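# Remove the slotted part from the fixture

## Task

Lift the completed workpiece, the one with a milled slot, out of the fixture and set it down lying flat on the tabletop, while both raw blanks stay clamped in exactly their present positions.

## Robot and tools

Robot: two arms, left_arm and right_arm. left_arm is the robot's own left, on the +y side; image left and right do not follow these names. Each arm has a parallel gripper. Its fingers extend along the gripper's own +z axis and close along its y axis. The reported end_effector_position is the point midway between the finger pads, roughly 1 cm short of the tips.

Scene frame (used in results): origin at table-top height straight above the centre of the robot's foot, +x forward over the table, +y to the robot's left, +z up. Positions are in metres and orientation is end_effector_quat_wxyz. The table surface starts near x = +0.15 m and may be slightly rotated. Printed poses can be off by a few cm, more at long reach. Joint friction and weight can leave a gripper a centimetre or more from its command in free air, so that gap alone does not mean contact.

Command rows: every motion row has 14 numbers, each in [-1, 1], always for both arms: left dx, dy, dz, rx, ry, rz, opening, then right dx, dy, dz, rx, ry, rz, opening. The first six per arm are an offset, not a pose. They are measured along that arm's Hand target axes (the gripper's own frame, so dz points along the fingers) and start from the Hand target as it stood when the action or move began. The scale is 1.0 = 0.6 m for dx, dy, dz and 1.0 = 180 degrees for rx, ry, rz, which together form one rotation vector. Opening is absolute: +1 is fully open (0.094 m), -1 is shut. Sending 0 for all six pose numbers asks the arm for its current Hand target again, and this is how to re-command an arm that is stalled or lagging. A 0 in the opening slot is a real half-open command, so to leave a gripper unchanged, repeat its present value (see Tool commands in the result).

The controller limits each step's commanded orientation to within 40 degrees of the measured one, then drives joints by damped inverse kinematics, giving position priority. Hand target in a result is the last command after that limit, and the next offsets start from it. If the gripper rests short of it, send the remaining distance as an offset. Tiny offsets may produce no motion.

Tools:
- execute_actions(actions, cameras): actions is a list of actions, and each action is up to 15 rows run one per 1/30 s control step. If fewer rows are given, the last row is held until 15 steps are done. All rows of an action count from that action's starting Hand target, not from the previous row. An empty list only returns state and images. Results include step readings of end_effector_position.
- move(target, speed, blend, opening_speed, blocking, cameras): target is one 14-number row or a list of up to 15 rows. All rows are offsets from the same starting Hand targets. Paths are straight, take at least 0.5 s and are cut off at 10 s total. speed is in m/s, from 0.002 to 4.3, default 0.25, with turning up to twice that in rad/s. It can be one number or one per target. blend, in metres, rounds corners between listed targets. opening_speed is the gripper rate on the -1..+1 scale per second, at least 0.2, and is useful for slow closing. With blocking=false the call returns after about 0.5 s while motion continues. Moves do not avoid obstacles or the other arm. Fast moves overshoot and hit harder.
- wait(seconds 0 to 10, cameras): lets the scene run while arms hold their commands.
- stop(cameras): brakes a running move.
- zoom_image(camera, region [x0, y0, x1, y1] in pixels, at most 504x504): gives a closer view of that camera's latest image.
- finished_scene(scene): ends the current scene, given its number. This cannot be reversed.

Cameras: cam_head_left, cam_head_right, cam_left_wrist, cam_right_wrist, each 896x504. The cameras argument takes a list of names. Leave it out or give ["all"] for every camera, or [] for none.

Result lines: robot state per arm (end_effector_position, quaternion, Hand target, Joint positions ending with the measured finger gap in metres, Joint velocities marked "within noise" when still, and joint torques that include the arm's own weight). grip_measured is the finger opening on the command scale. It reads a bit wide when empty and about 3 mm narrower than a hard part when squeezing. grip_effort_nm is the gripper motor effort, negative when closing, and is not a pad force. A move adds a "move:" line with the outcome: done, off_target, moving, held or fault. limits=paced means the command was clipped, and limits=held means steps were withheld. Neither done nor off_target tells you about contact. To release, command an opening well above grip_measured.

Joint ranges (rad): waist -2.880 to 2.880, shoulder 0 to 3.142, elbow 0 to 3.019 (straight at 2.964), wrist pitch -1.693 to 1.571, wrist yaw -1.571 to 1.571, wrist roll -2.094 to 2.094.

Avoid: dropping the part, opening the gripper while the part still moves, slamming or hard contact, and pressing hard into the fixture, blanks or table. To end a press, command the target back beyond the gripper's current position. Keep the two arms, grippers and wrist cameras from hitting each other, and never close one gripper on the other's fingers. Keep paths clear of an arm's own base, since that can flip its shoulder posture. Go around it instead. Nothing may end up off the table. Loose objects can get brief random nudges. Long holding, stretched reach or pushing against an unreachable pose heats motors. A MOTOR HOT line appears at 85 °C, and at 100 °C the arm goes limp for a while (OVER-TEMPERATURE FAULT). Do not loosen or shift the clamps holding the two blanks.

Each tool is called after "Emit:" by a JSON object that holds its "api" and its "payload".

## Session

Emit:
{"api": "execute_actions", "payload": {"actions": []}}

Scene clock: 0.00 s.
left_arm: end_effector_position=(+0.3537, +0.2657, +0.1743) grip_measured=+1.000 grip_effort_nm=n/a end_effector_quat_wxyz=(+0.004, +0.429, +0.903, -0.014) | right_arm: end_effector_position=(+0.3086, -0.1093, +0.2331) grip_measured=+1.000 grip_effort_nm=n/a end_effector_quat_wxyz=(-0.220, +0.071, -0.955, +0.187)
Joint positions: left_arm=[1.173 1.336 0.664 -0.605 -0.094 0.896 0.094] | right_arm=[2.802 1.365 0.579 -0.573 0.884 0.616 0.094]
Joint velocities: within noise
Joint torques (N m): no reading
Motor temperatures (°C): left_arm=[27 27 33 26 27 29 27] | right_arm=[27 27 31 28 26 25 27]
Heat: left arm: hottest elbow 33 °C; right arm: hottest elbow 31 °C.
Hand target: left_arm +0.3610, +0.2661, +0.1766; +0.010, +0.428, +0.904, -0.012 | right_arm +0.3166, -0.1028, +0.2395; +0.229, -0.065, +0.955, -0.180
Tool commands: left_gripper/opening=+1.0 right_gripper/opening=+1.0

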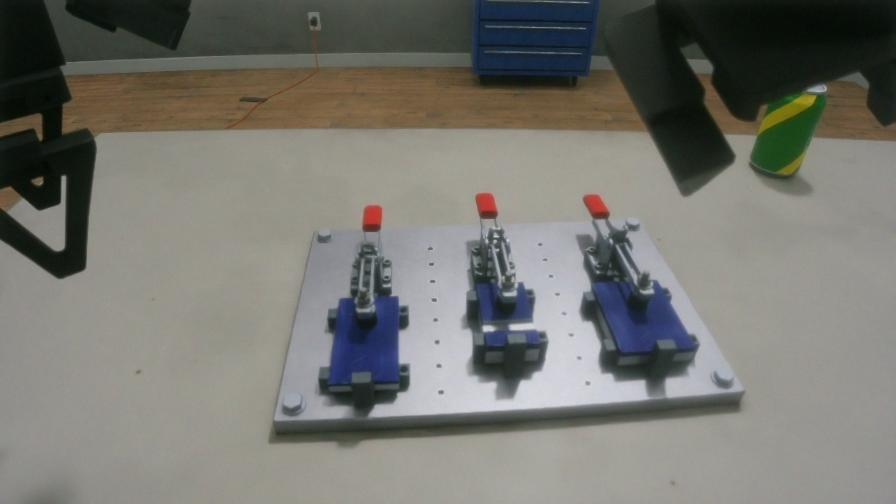

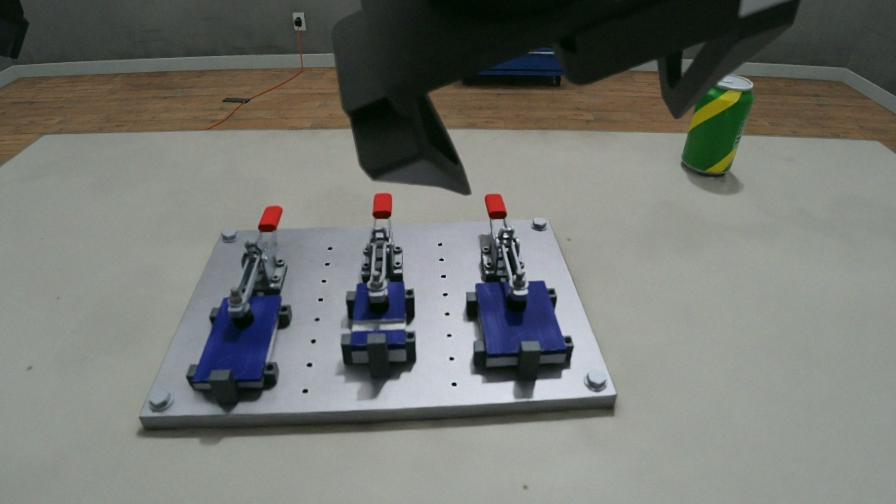

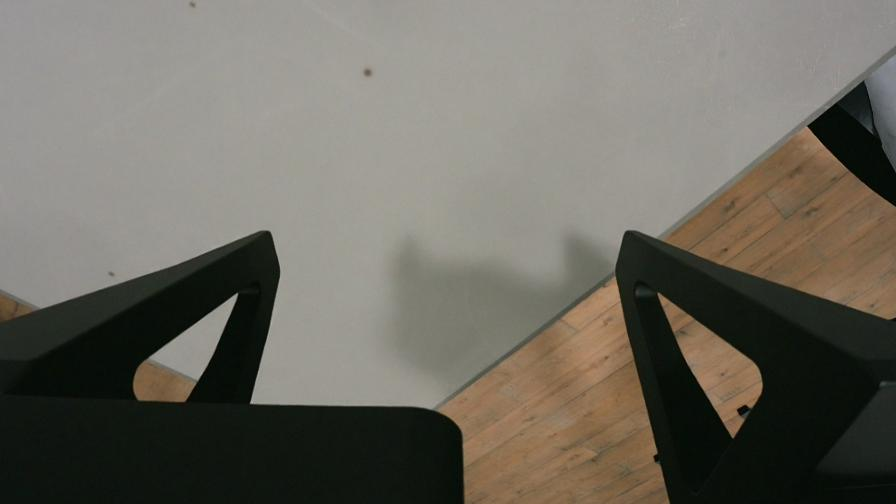

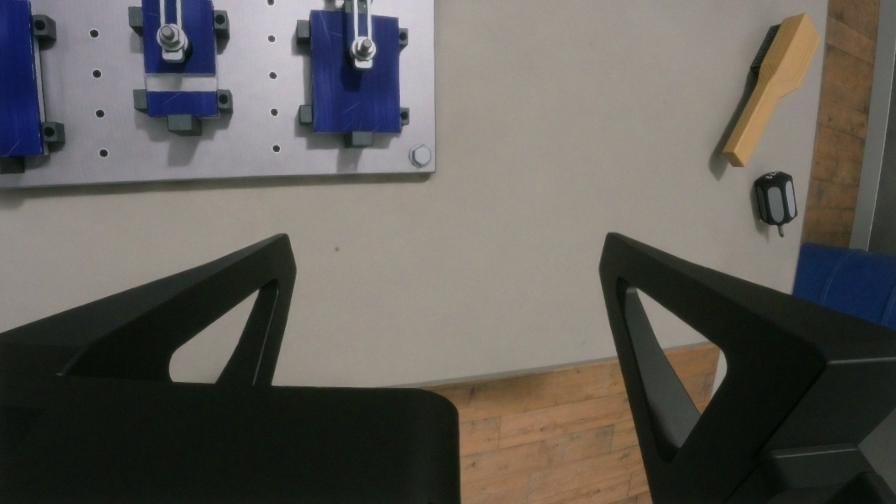

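Emit:
{"api": "move", "payload": {"target": [0,0,0,0,0,0,1, -0.3097,0.2275,0.2818,-0.1206,0.1444,0.0237,0.3], "speed": 0.3, "cameras": ["cam_head_left","cam_head_right","cam_right_wrist"]}}

Scene clock: 49.47 s.
left_arm: end_effector_position=(+0.3537, +0.2657, +0.1743) grip_measured=+1.000 grip_effort_nm=-0.012 end_effector_quat_wxyz=(+0.004, +0.429, +0.903, -0.014) | right_arm: end_effector_position=(+0.5373, +0.0050, +0.1185) grip_measured=+0.302 grip_effort_nm=-0.120 end_effector_quat_wxyz=(+0.010, +0.031, -0.999, +0.006)
Joint positions: left_arm=[1.173 1.336 0.664 -0.605 -0.094 0.896 0.094] | right_arm=[2.449 2.017 1.478 -0.845 0.248 0.406 0.061]
Joint velocities: within noise
Joint torques (N m): left_arm=[0.32 -11.52 5.71 0.16 0.11 -0.02] | right_arm=[5.42 -18.43 10.66 0.51 -0.08 -0.13]
Motor temperatures (°C): left_arm=[27 29 36 26 28 29 27] | right_arm=[27 28 36 28 27 25 27]
Heat: left arm: hottest elbow 36 °C; right arm: hottest elbow 36 °C.
Hand target: left_arm +0.3610, +0.2661, +0.1766; +0.010, +0.428, +0.904, -0.012 | right_arm +0.5534, +0.0090, +0.1249; +0.000, -0.030, +1.000, +0.000
Off the commanded pose: left_arm 0.008 m, 1 deg | right_arm 0.018 m, 1 deg.
move: off_target (right_arm)
Images, in order (width x height): cam_head_left 896x504, cam_head_right 896x504, cam_right_wrist 896x504.

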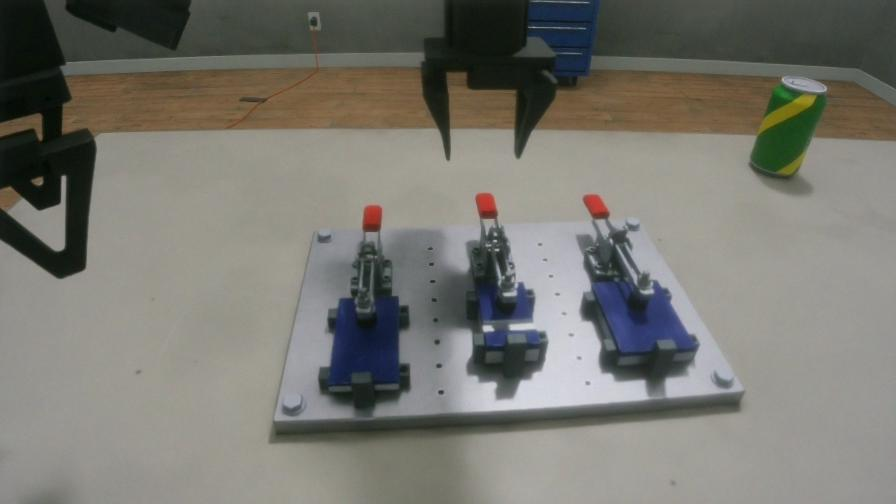

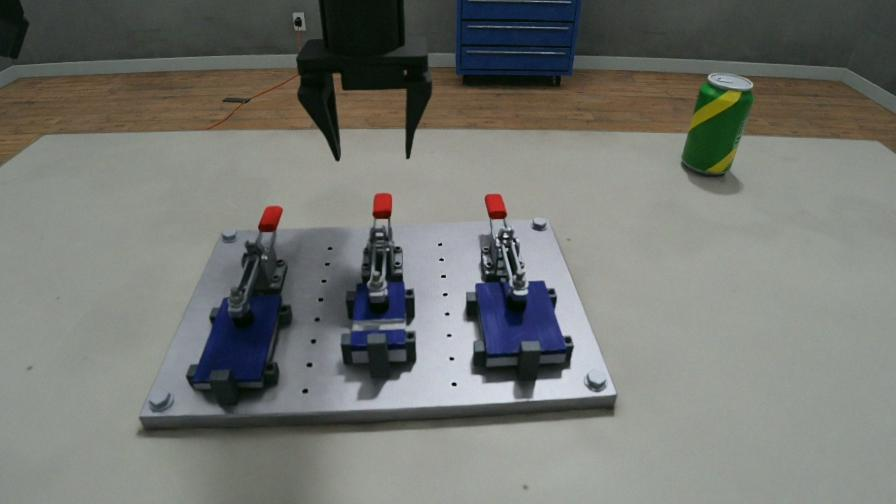

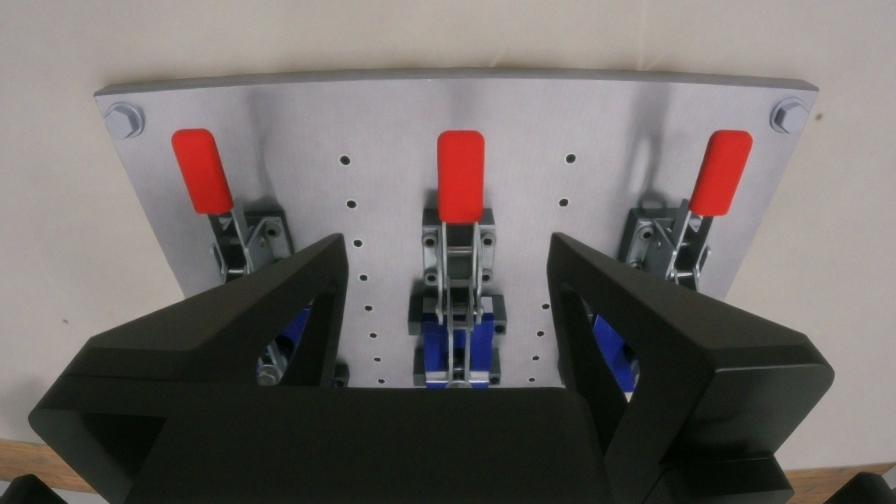

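Emit:
{"api": "move", "payload": {"target": [[0,0,0,0,0,0,1, -0.0005,-0.0033,0.0983,0,0,0,0.3],[0,0,0,0,0,0,1, -0.0005,-0.0033,0.0983,0,0,0,-0.7]], "speed": 0.12, "opening_speed": 0.9, "cameras": ["cam_head_left","cam_right_wrist"]}}

Scene clock: 66.53 s.
left_arm: end_effector_position=(+0.3537, +0.2657, +0.1743) grip_measured=+1.000 grip_effort_nm=-0.002 end_effector_quat_wxyz=(+0.004, +0.429, +0.903, -0.014) | right_arm: end_effector_position=(+0.5334, -0.0001, +0.0573) grip_measured=-0.639 grip_effort_nm=-0.974 end_effector_quat_wxyz=(+0.020, +0.032, -0.999, +0.010)
Joint positions: left_arm=[1.173 1.336 0.664 -0.605 -0.094 0.896 0.094] | right_arm=[2.419 2.126 1.488 -0.762 0.243 0.38 0.017]
Joint velocities: within noise
Joint torques (N m): left_arm=[0.32 -11.52 5.72 0.16 0.11 -0.02] | right_arm=[6.3 -20.01 9.77 0.9 -0.1 -0.11]
Motor temperatures (°C): left_arm=[27 29 37 26 28 29 27] | right_arm=[27 29 37 28 27 25 27]
Heat: left arm: hottest elbow 37 °C; right arm: hottest elbow 37 °C.
Hand target: left_arm +0.3610, +0.2661, +0.1766; +0.010, +0.428, +0.904, -0.012 | right_arm +0.5539, +0.0069, +0.0658; +0.000, -0.029, +1.000, +0.000
Off the commanded pose: left_arm 0.008 m, 1 deg | right_arm 0.023 m, 3 deg.
move: off_target (right_arm); target 2's new opening was sent with right_arm's hand 0.023 m and 2 deg from that target
Images, in order (width x height): cam_head_left 896x504, cam_right_wrist 896x504.

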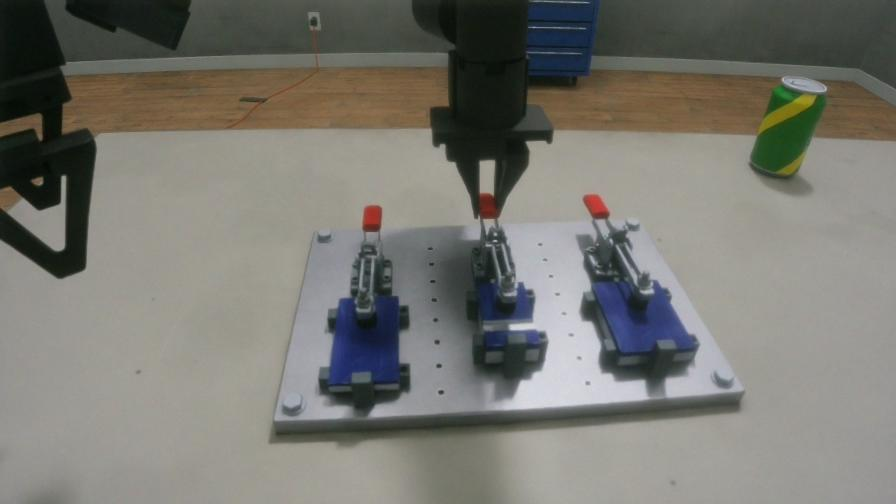

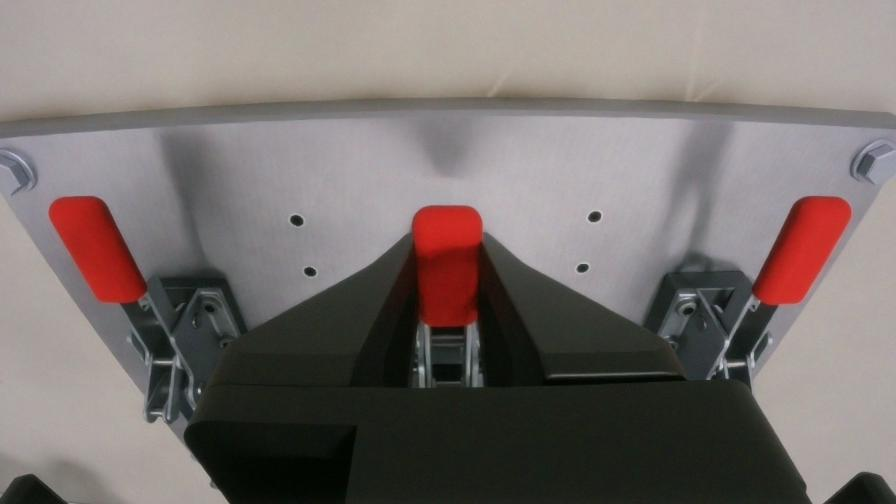

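Emit:
{"api": "move", "payload": {"target": [0,0,0,0,0,0,1, 0.02,-0.001,-0.165,0,0,0,-0.8], "speed": 0.15, "cameras": ["cam_head_left"]}}

Scene clock: 83.17 s.
left_arm: end_effector_position=(+0.3537, +0.2657, +0.1743) grip_measured=+1.000 grip_effort_nm=-0.007 end_effector_quat_wxyz=(+0.004, +0.429, +0.903, -0.014) | right_arm: end_effector_position=(+0.5107, -0.0022, +0.0924) grip_measured=-0.642 grip_effort_nm=-1.028 end_effector_quat_wxyz=(+0.045, +0.030, -0.998, +0.017)
Joint positions: left_arm=[1.173 1.336 0.664 -0.605 -0.094 0.896 0.094] | right_arm=[2.444 2.05 1.446 -0.853 0.238 0.422 0.017]
Joint velocities: within noise
Joint torques (N m): left_arm=[0.32 -11.52 5.71 0.16 0.11 -0.02] | right_arm=[8.23 -28.63 8.9 -1.07 0.41 -0.07]
Motor temperatures (°C): left_arm=[27 29 37 26 28 29 27] | right_arm=[27 32 38 28 27 25 29]
Heat: left arm: hottest elbow 37 °C; right arm: hottest elbow 38 °C.
Hand target: left_arm +0.3610, +0.2661, +0.1766; +0.010, +0.428, +0.904, -0.012 | right_arm +0.5420, +0.0057, +0.1650; +0.000, -0.029, +1.000, +0.000
Off the commanded pose: left_arm 0.008 m, 1 deg | right_arm 0.079 m, 5 deg.
move: off_target (right_arm)
Images, in order (width x height): cam_head_left 896x504.

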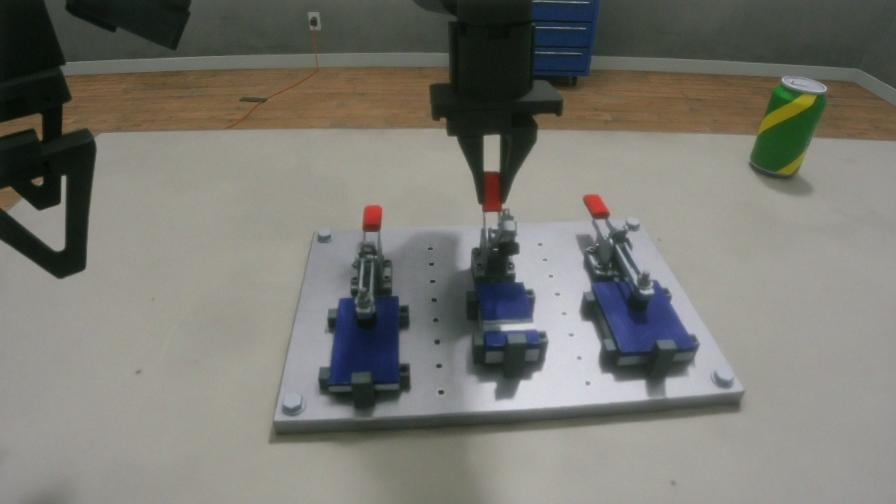

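Emit:
{"api": "move", "payload": {"target": [[0,0,0,0,0,0,1, 0.1376,0.0013,0.0811,0,0,0,-0.8],[0,0,0,0,0,0,1, 0.1376,0.0013,0.0811,0,0,0,0.3],[0,0,0,0,0,0,1, 0.1376,0.0013,-0.054,0,0,0,0.3],[0,0,0,0,0,0,1, 0.224,-0.0044,0.0433,0,-0.139,0,0.3],[0,0,0,0,0,0,1, 0.224,-0.0044,0.14,0,-0.139,0,0.3]], "speed": [0.12,0.12,0.25,0.3,0.2], "blend": [0,0,0.02,0.01,0]}}

Scene clock: 125.63 s.
left_arm: end_effector_position=(+0.3537, +0.2657, +0.1743) grip_measured=+1.000 grip_effort_nm=-0.012 end_effector_quat_wxyz=(+0.004, +0.429, +0.903, -0.014) | right_arm: end_effector_position=(+0.3987, -0.0039, +0.0791) grip_measured=+0.298 grip_effort_nm=0.125 end_effector_quat_wxyz=(-0.208, +0.034, -0.978, -0.003)
Joint positions: left_arm=[1.173 1.336 0.664 -0.605 -0.094 0.896 0.094] | right_arm=[2.608 1.898 0.786 0.105 0.48 0.407 0.061]
Joint velocities: within noise
Joint torques (N m): left_arm=[0.32 -11.52 5.71 0.16 0.11 -0.02] | right_arm=[4.54 -13.1 4.37 2 -0.01 -0.14]
Motor temperatures (°C): left_arm=[27 30 38 26 28 29 27] | right_arm=[27 37 39 28 27 25 30]
Heat: left arm: hottest elbow 38 °C; right arm: hottest elbow 39 °C.
Hand target: left_arm +0.3610, +0.2661, +0.1766; +0.010, +0.428, +0.904, -0.012 | right_arm +0.4080, -0.0047, +0.0810; +0.216, -0.029, +0.976, +0.007
Off the commanded pose: left_arm 0.008 m, 1 deg | right_arm 0.010 m, 1 deg.
move: done; target 2's new opening was sent with right_arm's hand 0.029 m and 1 deg from that target

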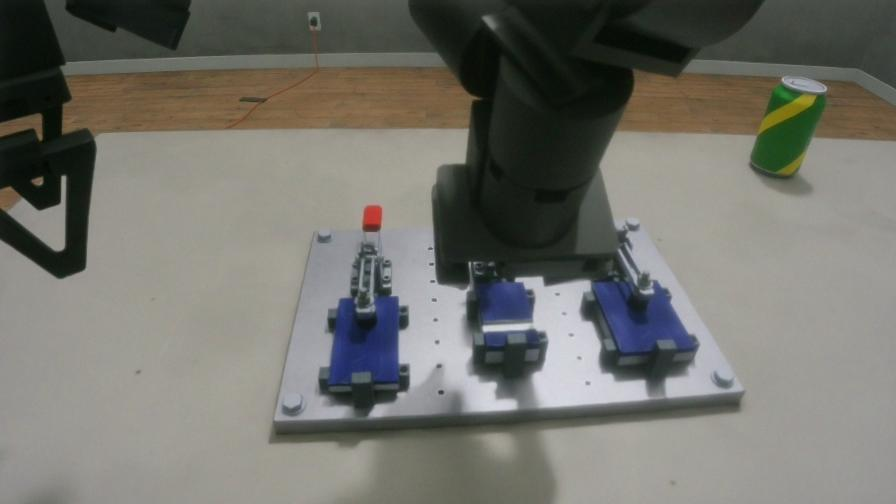

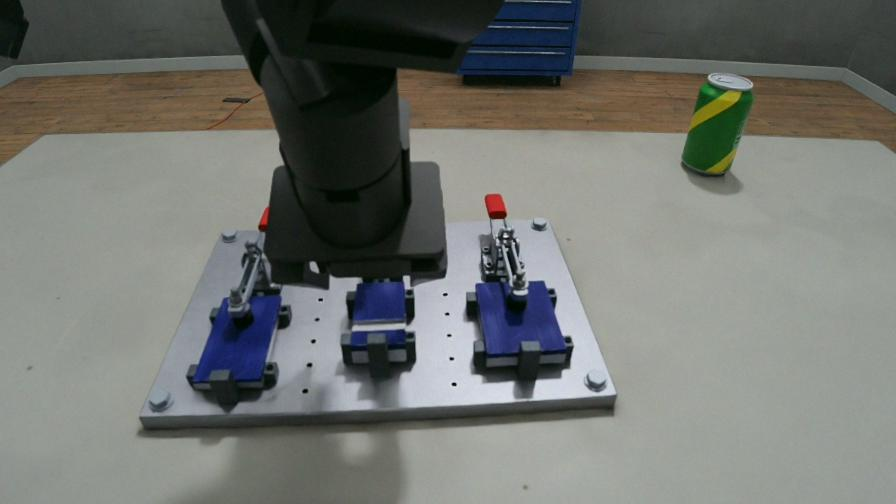

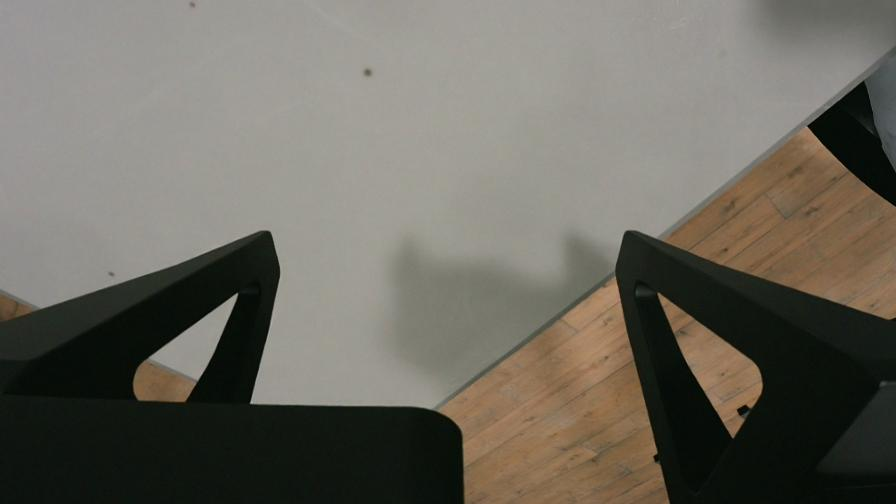

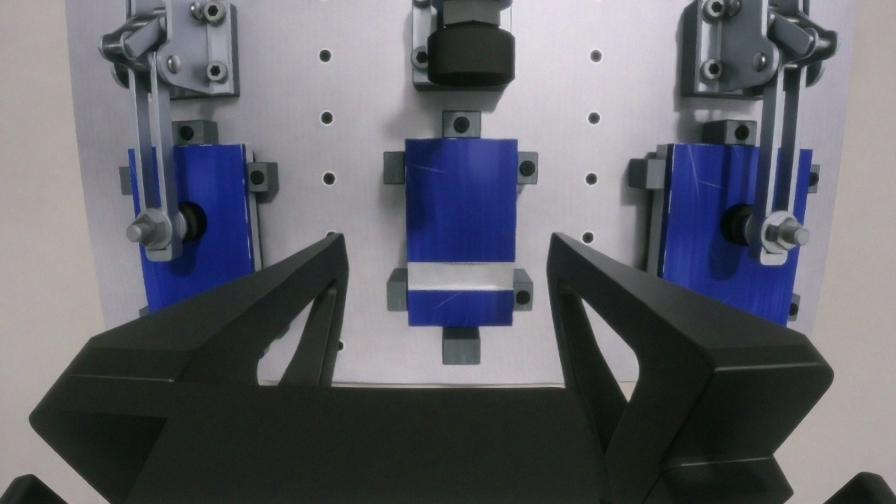

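Emit:
{"api": "move", "payload": {"target": [0,0,0,0,0,0,1, 0.0233,-0.0033,0.0584,0,0,0,0.3], "speed": 0.12, "cameras": ["cam_right_wrist"]}}

Scene clock: 147.30 s.
left_arm: end_effector_position=(+0.3537, +0.2657, +0.1743) grip_measured=+1.000 grip_effort_nm=-0.012 end_effector_quat_wxyz=(+0.004, +0.429, +0.903, -0.014) | right_arm: end_effector_position=(+0.3973, -0.0087, +0.0419) grip_measured=+0.298 grip_effort_nm=0.120 end_effector_quat_wxyz=(-0.206, +0.034, -0.978, -0.002)
Joint positions: left_arm=[1.173 1.336 0.664 -0.605 -0.094 0.896 0.094] | right_arm=[2.577 2.001 0.8 0.201 0.463 0.379 0.061]
Joint velocities: within noise
Joint torques (N m): left_arm=[0.26 -11.52 5.7 0.16 0.11 -0.02] | right_arm=[4.31 -13.98 4.57 1.99 -0.01 -0.15]
Motor temperatures (°C): left_arm=[27 30 38 26 28 29 27] | right_arm=[27 35 37 28 27 25 29]
Heat: left arm: hottest elbow 38 °C; right arm: hottest elbow 37 °C.
Hand target: left_arm +0.3610, +0.2661, +0.1766; +0.010, +0.428, +0.904, -0.012 | right_arm +0.4101, -0.0066, +0.0433; +0.216, -0.029, +0.976, +0.006
Off the commanded pose: left_arm 0.008 m, 1 deg | right_arm 0.013 m, 2 deg.
move: off_target (right_arm)
Images, in order (width x height): cam_right_wrist 896x504.

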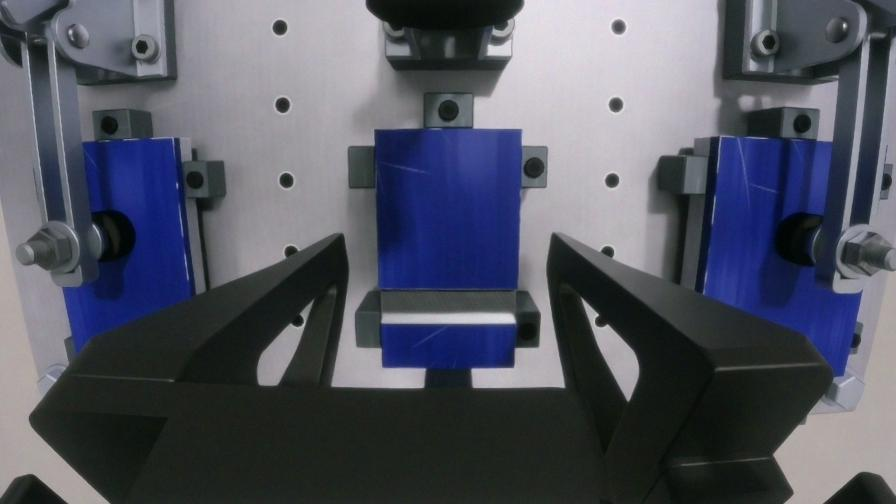

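Emit:
{"api": "move", "payload": {"target": [[0,0,0,0,0,0,1, 0.0026,0,0.0135,0,0,0,0.3],[0,0,0,0,0,0,1, 0.0026,0,0.0135,0,0,0,-0.4],[0,0,0,0,0,0,1, -0.0221,0,-0.0394,0,0,0,-0.4],[0,0,0,0,0,0,1, -0.0224,0,-0.1585,0,0,0,-0.4],[0,0,0,0,0,0,1, 0.0102,-0.4053,-0.1737,0,0,0,-0.4],[0,0,0,0,0,0,1, 0.0877,-0.4053,-0.0075,0,0,0,-0.4]], "speed": [0.1,0.1,0.12,0.25,0.35,0.2], "blend": [0,0,0.01,0.03,0.03,0], "opening_speed": 0.9}}

Scene clock: 177.27 s.
left_arm: end_effector_position=(+0.3537, +0.2657, +0.1743) grip_measured=+1.000 grip_effort_nm=-0.007 end_effector_quat_wxyz=(+0.004, +0.429, +0.903, -0.014) | right_arm: end_effector_position=(+0.3691, -0.2481, +0.0244) grip_measured=-0.157 grip_effort_nm=-1.033 end_effector_quat_wxyz=(-0.206, +0.030, -0.978, -0.009)
Joint positions: left_arm=[1.173 1.336 0.664 -0.605 -0.094 0.896 0.094] | right_arm=[1.961 1.908 0.486 0.565 0.074 -0.119 0.04]
Joint velocities: within noise
Joint torques (N m): left_arm=[0.32 -11.52 5.71 0.14 0.11 -0.02] | right_arm=[1.32 -12.04 0.24 2.28 -0.16 -0.14]
Motor temperatures (°C): left_arm=[27 30 38 26 28 29 27] | right_arm=[27 33 35 28 27 25 29]
Heat: left arm: hottest elbow 38 °C; right arm: hottest elbow 35 °C.
Hand target: left_arm +0.3610, +0.2661, +0.1766; +0.010, +0.428, +0.904, -0.012 | right_arm +0.3750, -0.2523, +0.0252; +0.216, -0.029, +0.976, +0.006
Off the commanded pose: left_arm 0.008 m, 1 deg | right_arm 0.007 m, 1 deg.
move: done; target 2's new opening was sent with right_arm's hand 0.013 m and 1 deg from that target

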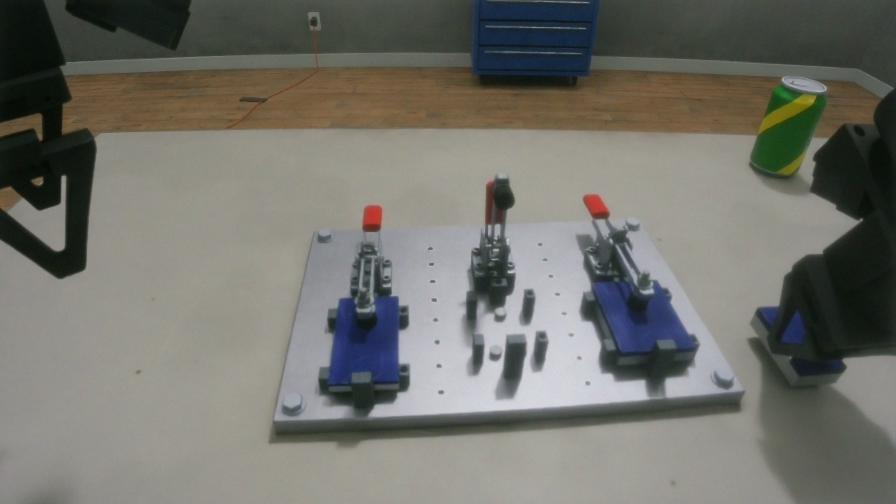

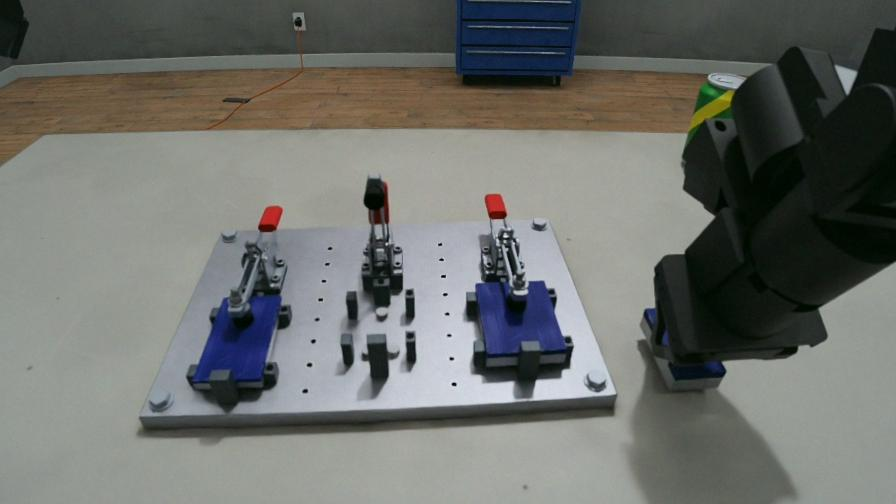

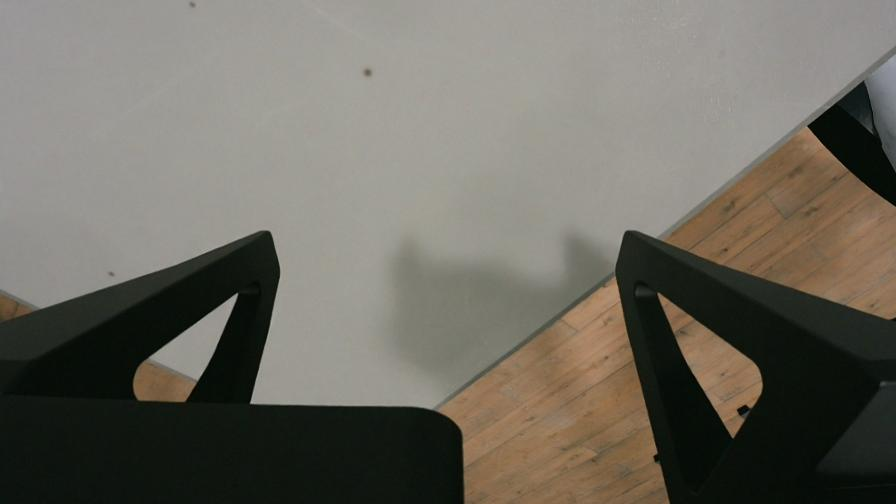

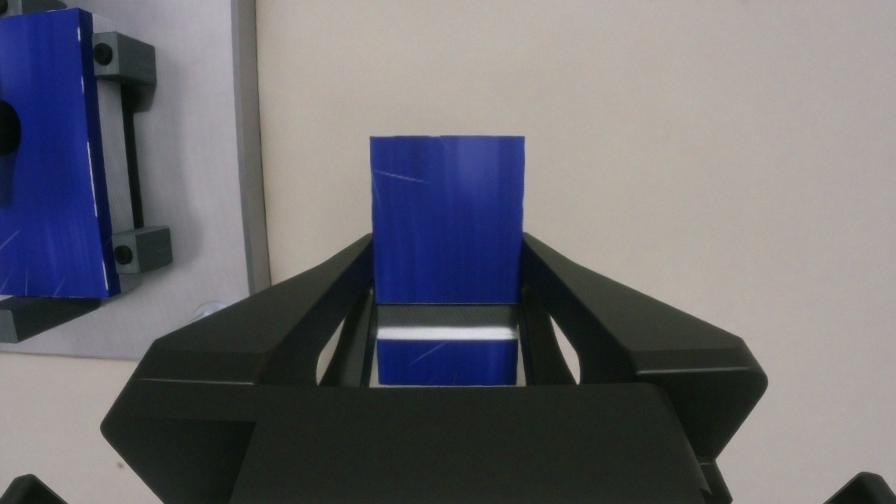

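Emit:
{"api": "move", "payload": {"target": [[0,0,0,0,0,0,1, 0.0112,0,0.0242,0,0,0,-0.4],[0,0,0,0,0,0,1, 0.0112,0,0.0242,0,0,0,0.3],[0,0,0,0,0,0,1, -0.0381,0,-0.0815,0,0,0,0.3]], "speed": [0.05,0.05,0.12], "opening_speed": 0.8}}

Scene clock: 190.10 s.
left_arm: end_effector_position=(+0.3537, +0.2657, +0.1743) grip_measured=+1.000 grip_effort_nm=-0.007 end_effector_quat_wxyz=(+0.004, +0.429, +0.903, -0.014) | right_arm: end_effector_position=(+0.3733, -0.2572, +0.0736) grip_measured=+0.298 grip_effort_nm=0.115 end_effector_quat_wxyz=(-0.212, +0.027, -0.977, -0.004)
Joint positions: left_arm=[1.173 1.336 0.664 -0.605 -0.094 0.896 0.094] | right_arm=[1.957 1.696 0.44 0.412 0.081 -0.121 0.061]
Joint velocities: within noise
Joint torques (N m): left_arm=[0.32 -11.52 5.7 0.14 0.11 -0.03] | right_arm=[3.37 -12.45 1.01 1.33 0.02 0.1]
Motor temperatures (°C): left_arm=[27 30 38 26 28 29 27] | right_arm=[27 32 34 28 27 25 30]
Heat: left arm: hottest elbow 38 °C; right arm: hottest elbow 34 °C.
Hand target: left_arm +0.3610, +0.2661, +0.1766; +0.010, +0.428, +0.904, -0.012 | right_arm +0.3751, -0.2524, +0.0791; +0.216, -0.029, +0.976, +0.006
Off the commanded pose: left_arm 0.008 m, 1 deg | right_arm 0.008 m, 1 deg.
move: done

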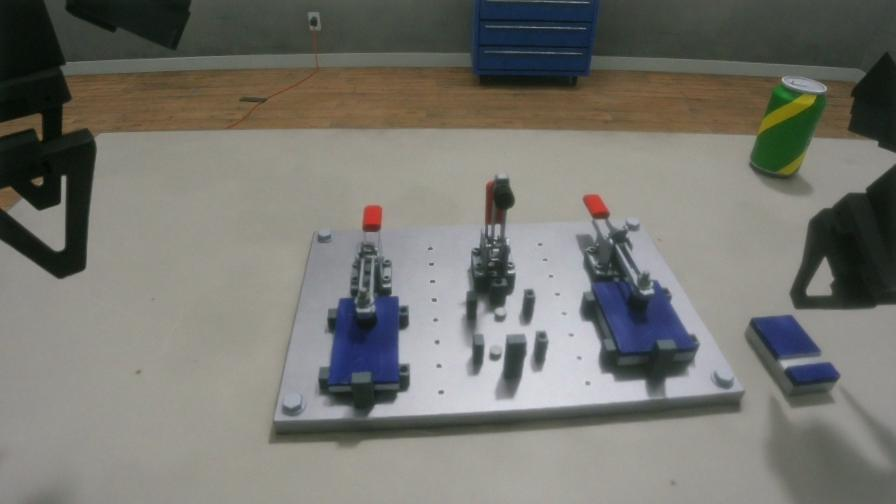

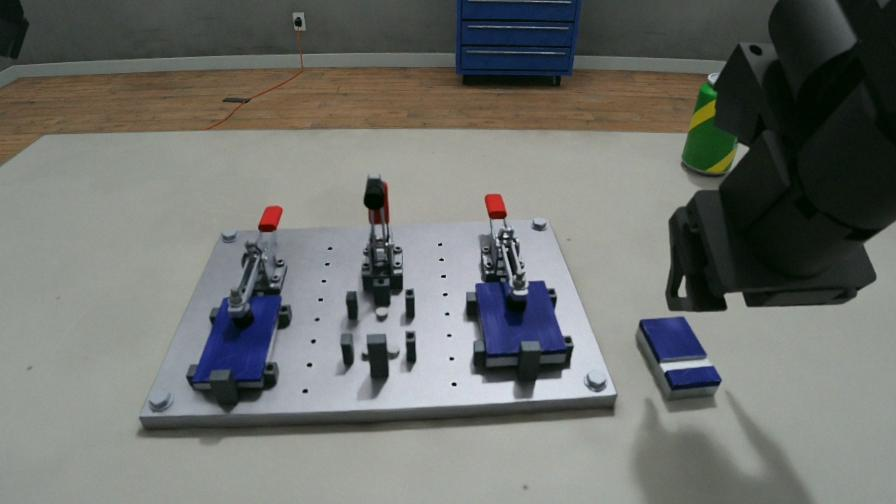

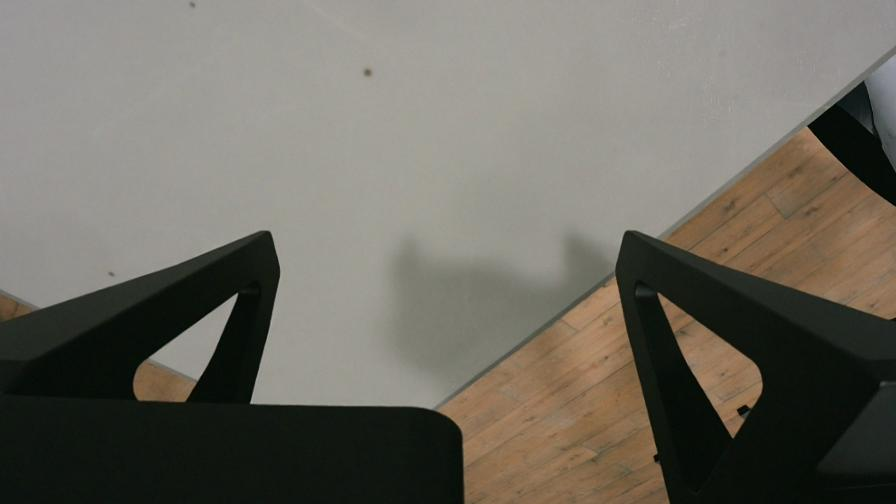

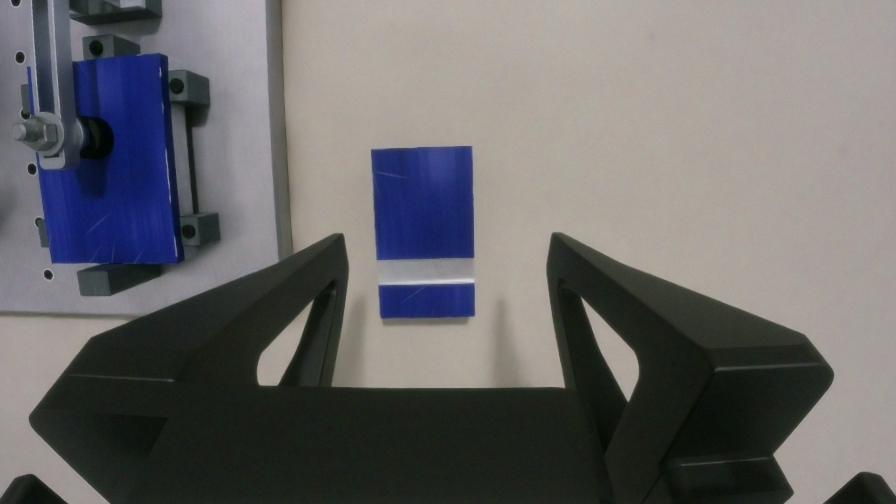

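Emit:
{"api": "finished_scene", "payload": {"scene": 2}}

The scene is finished: the task was done.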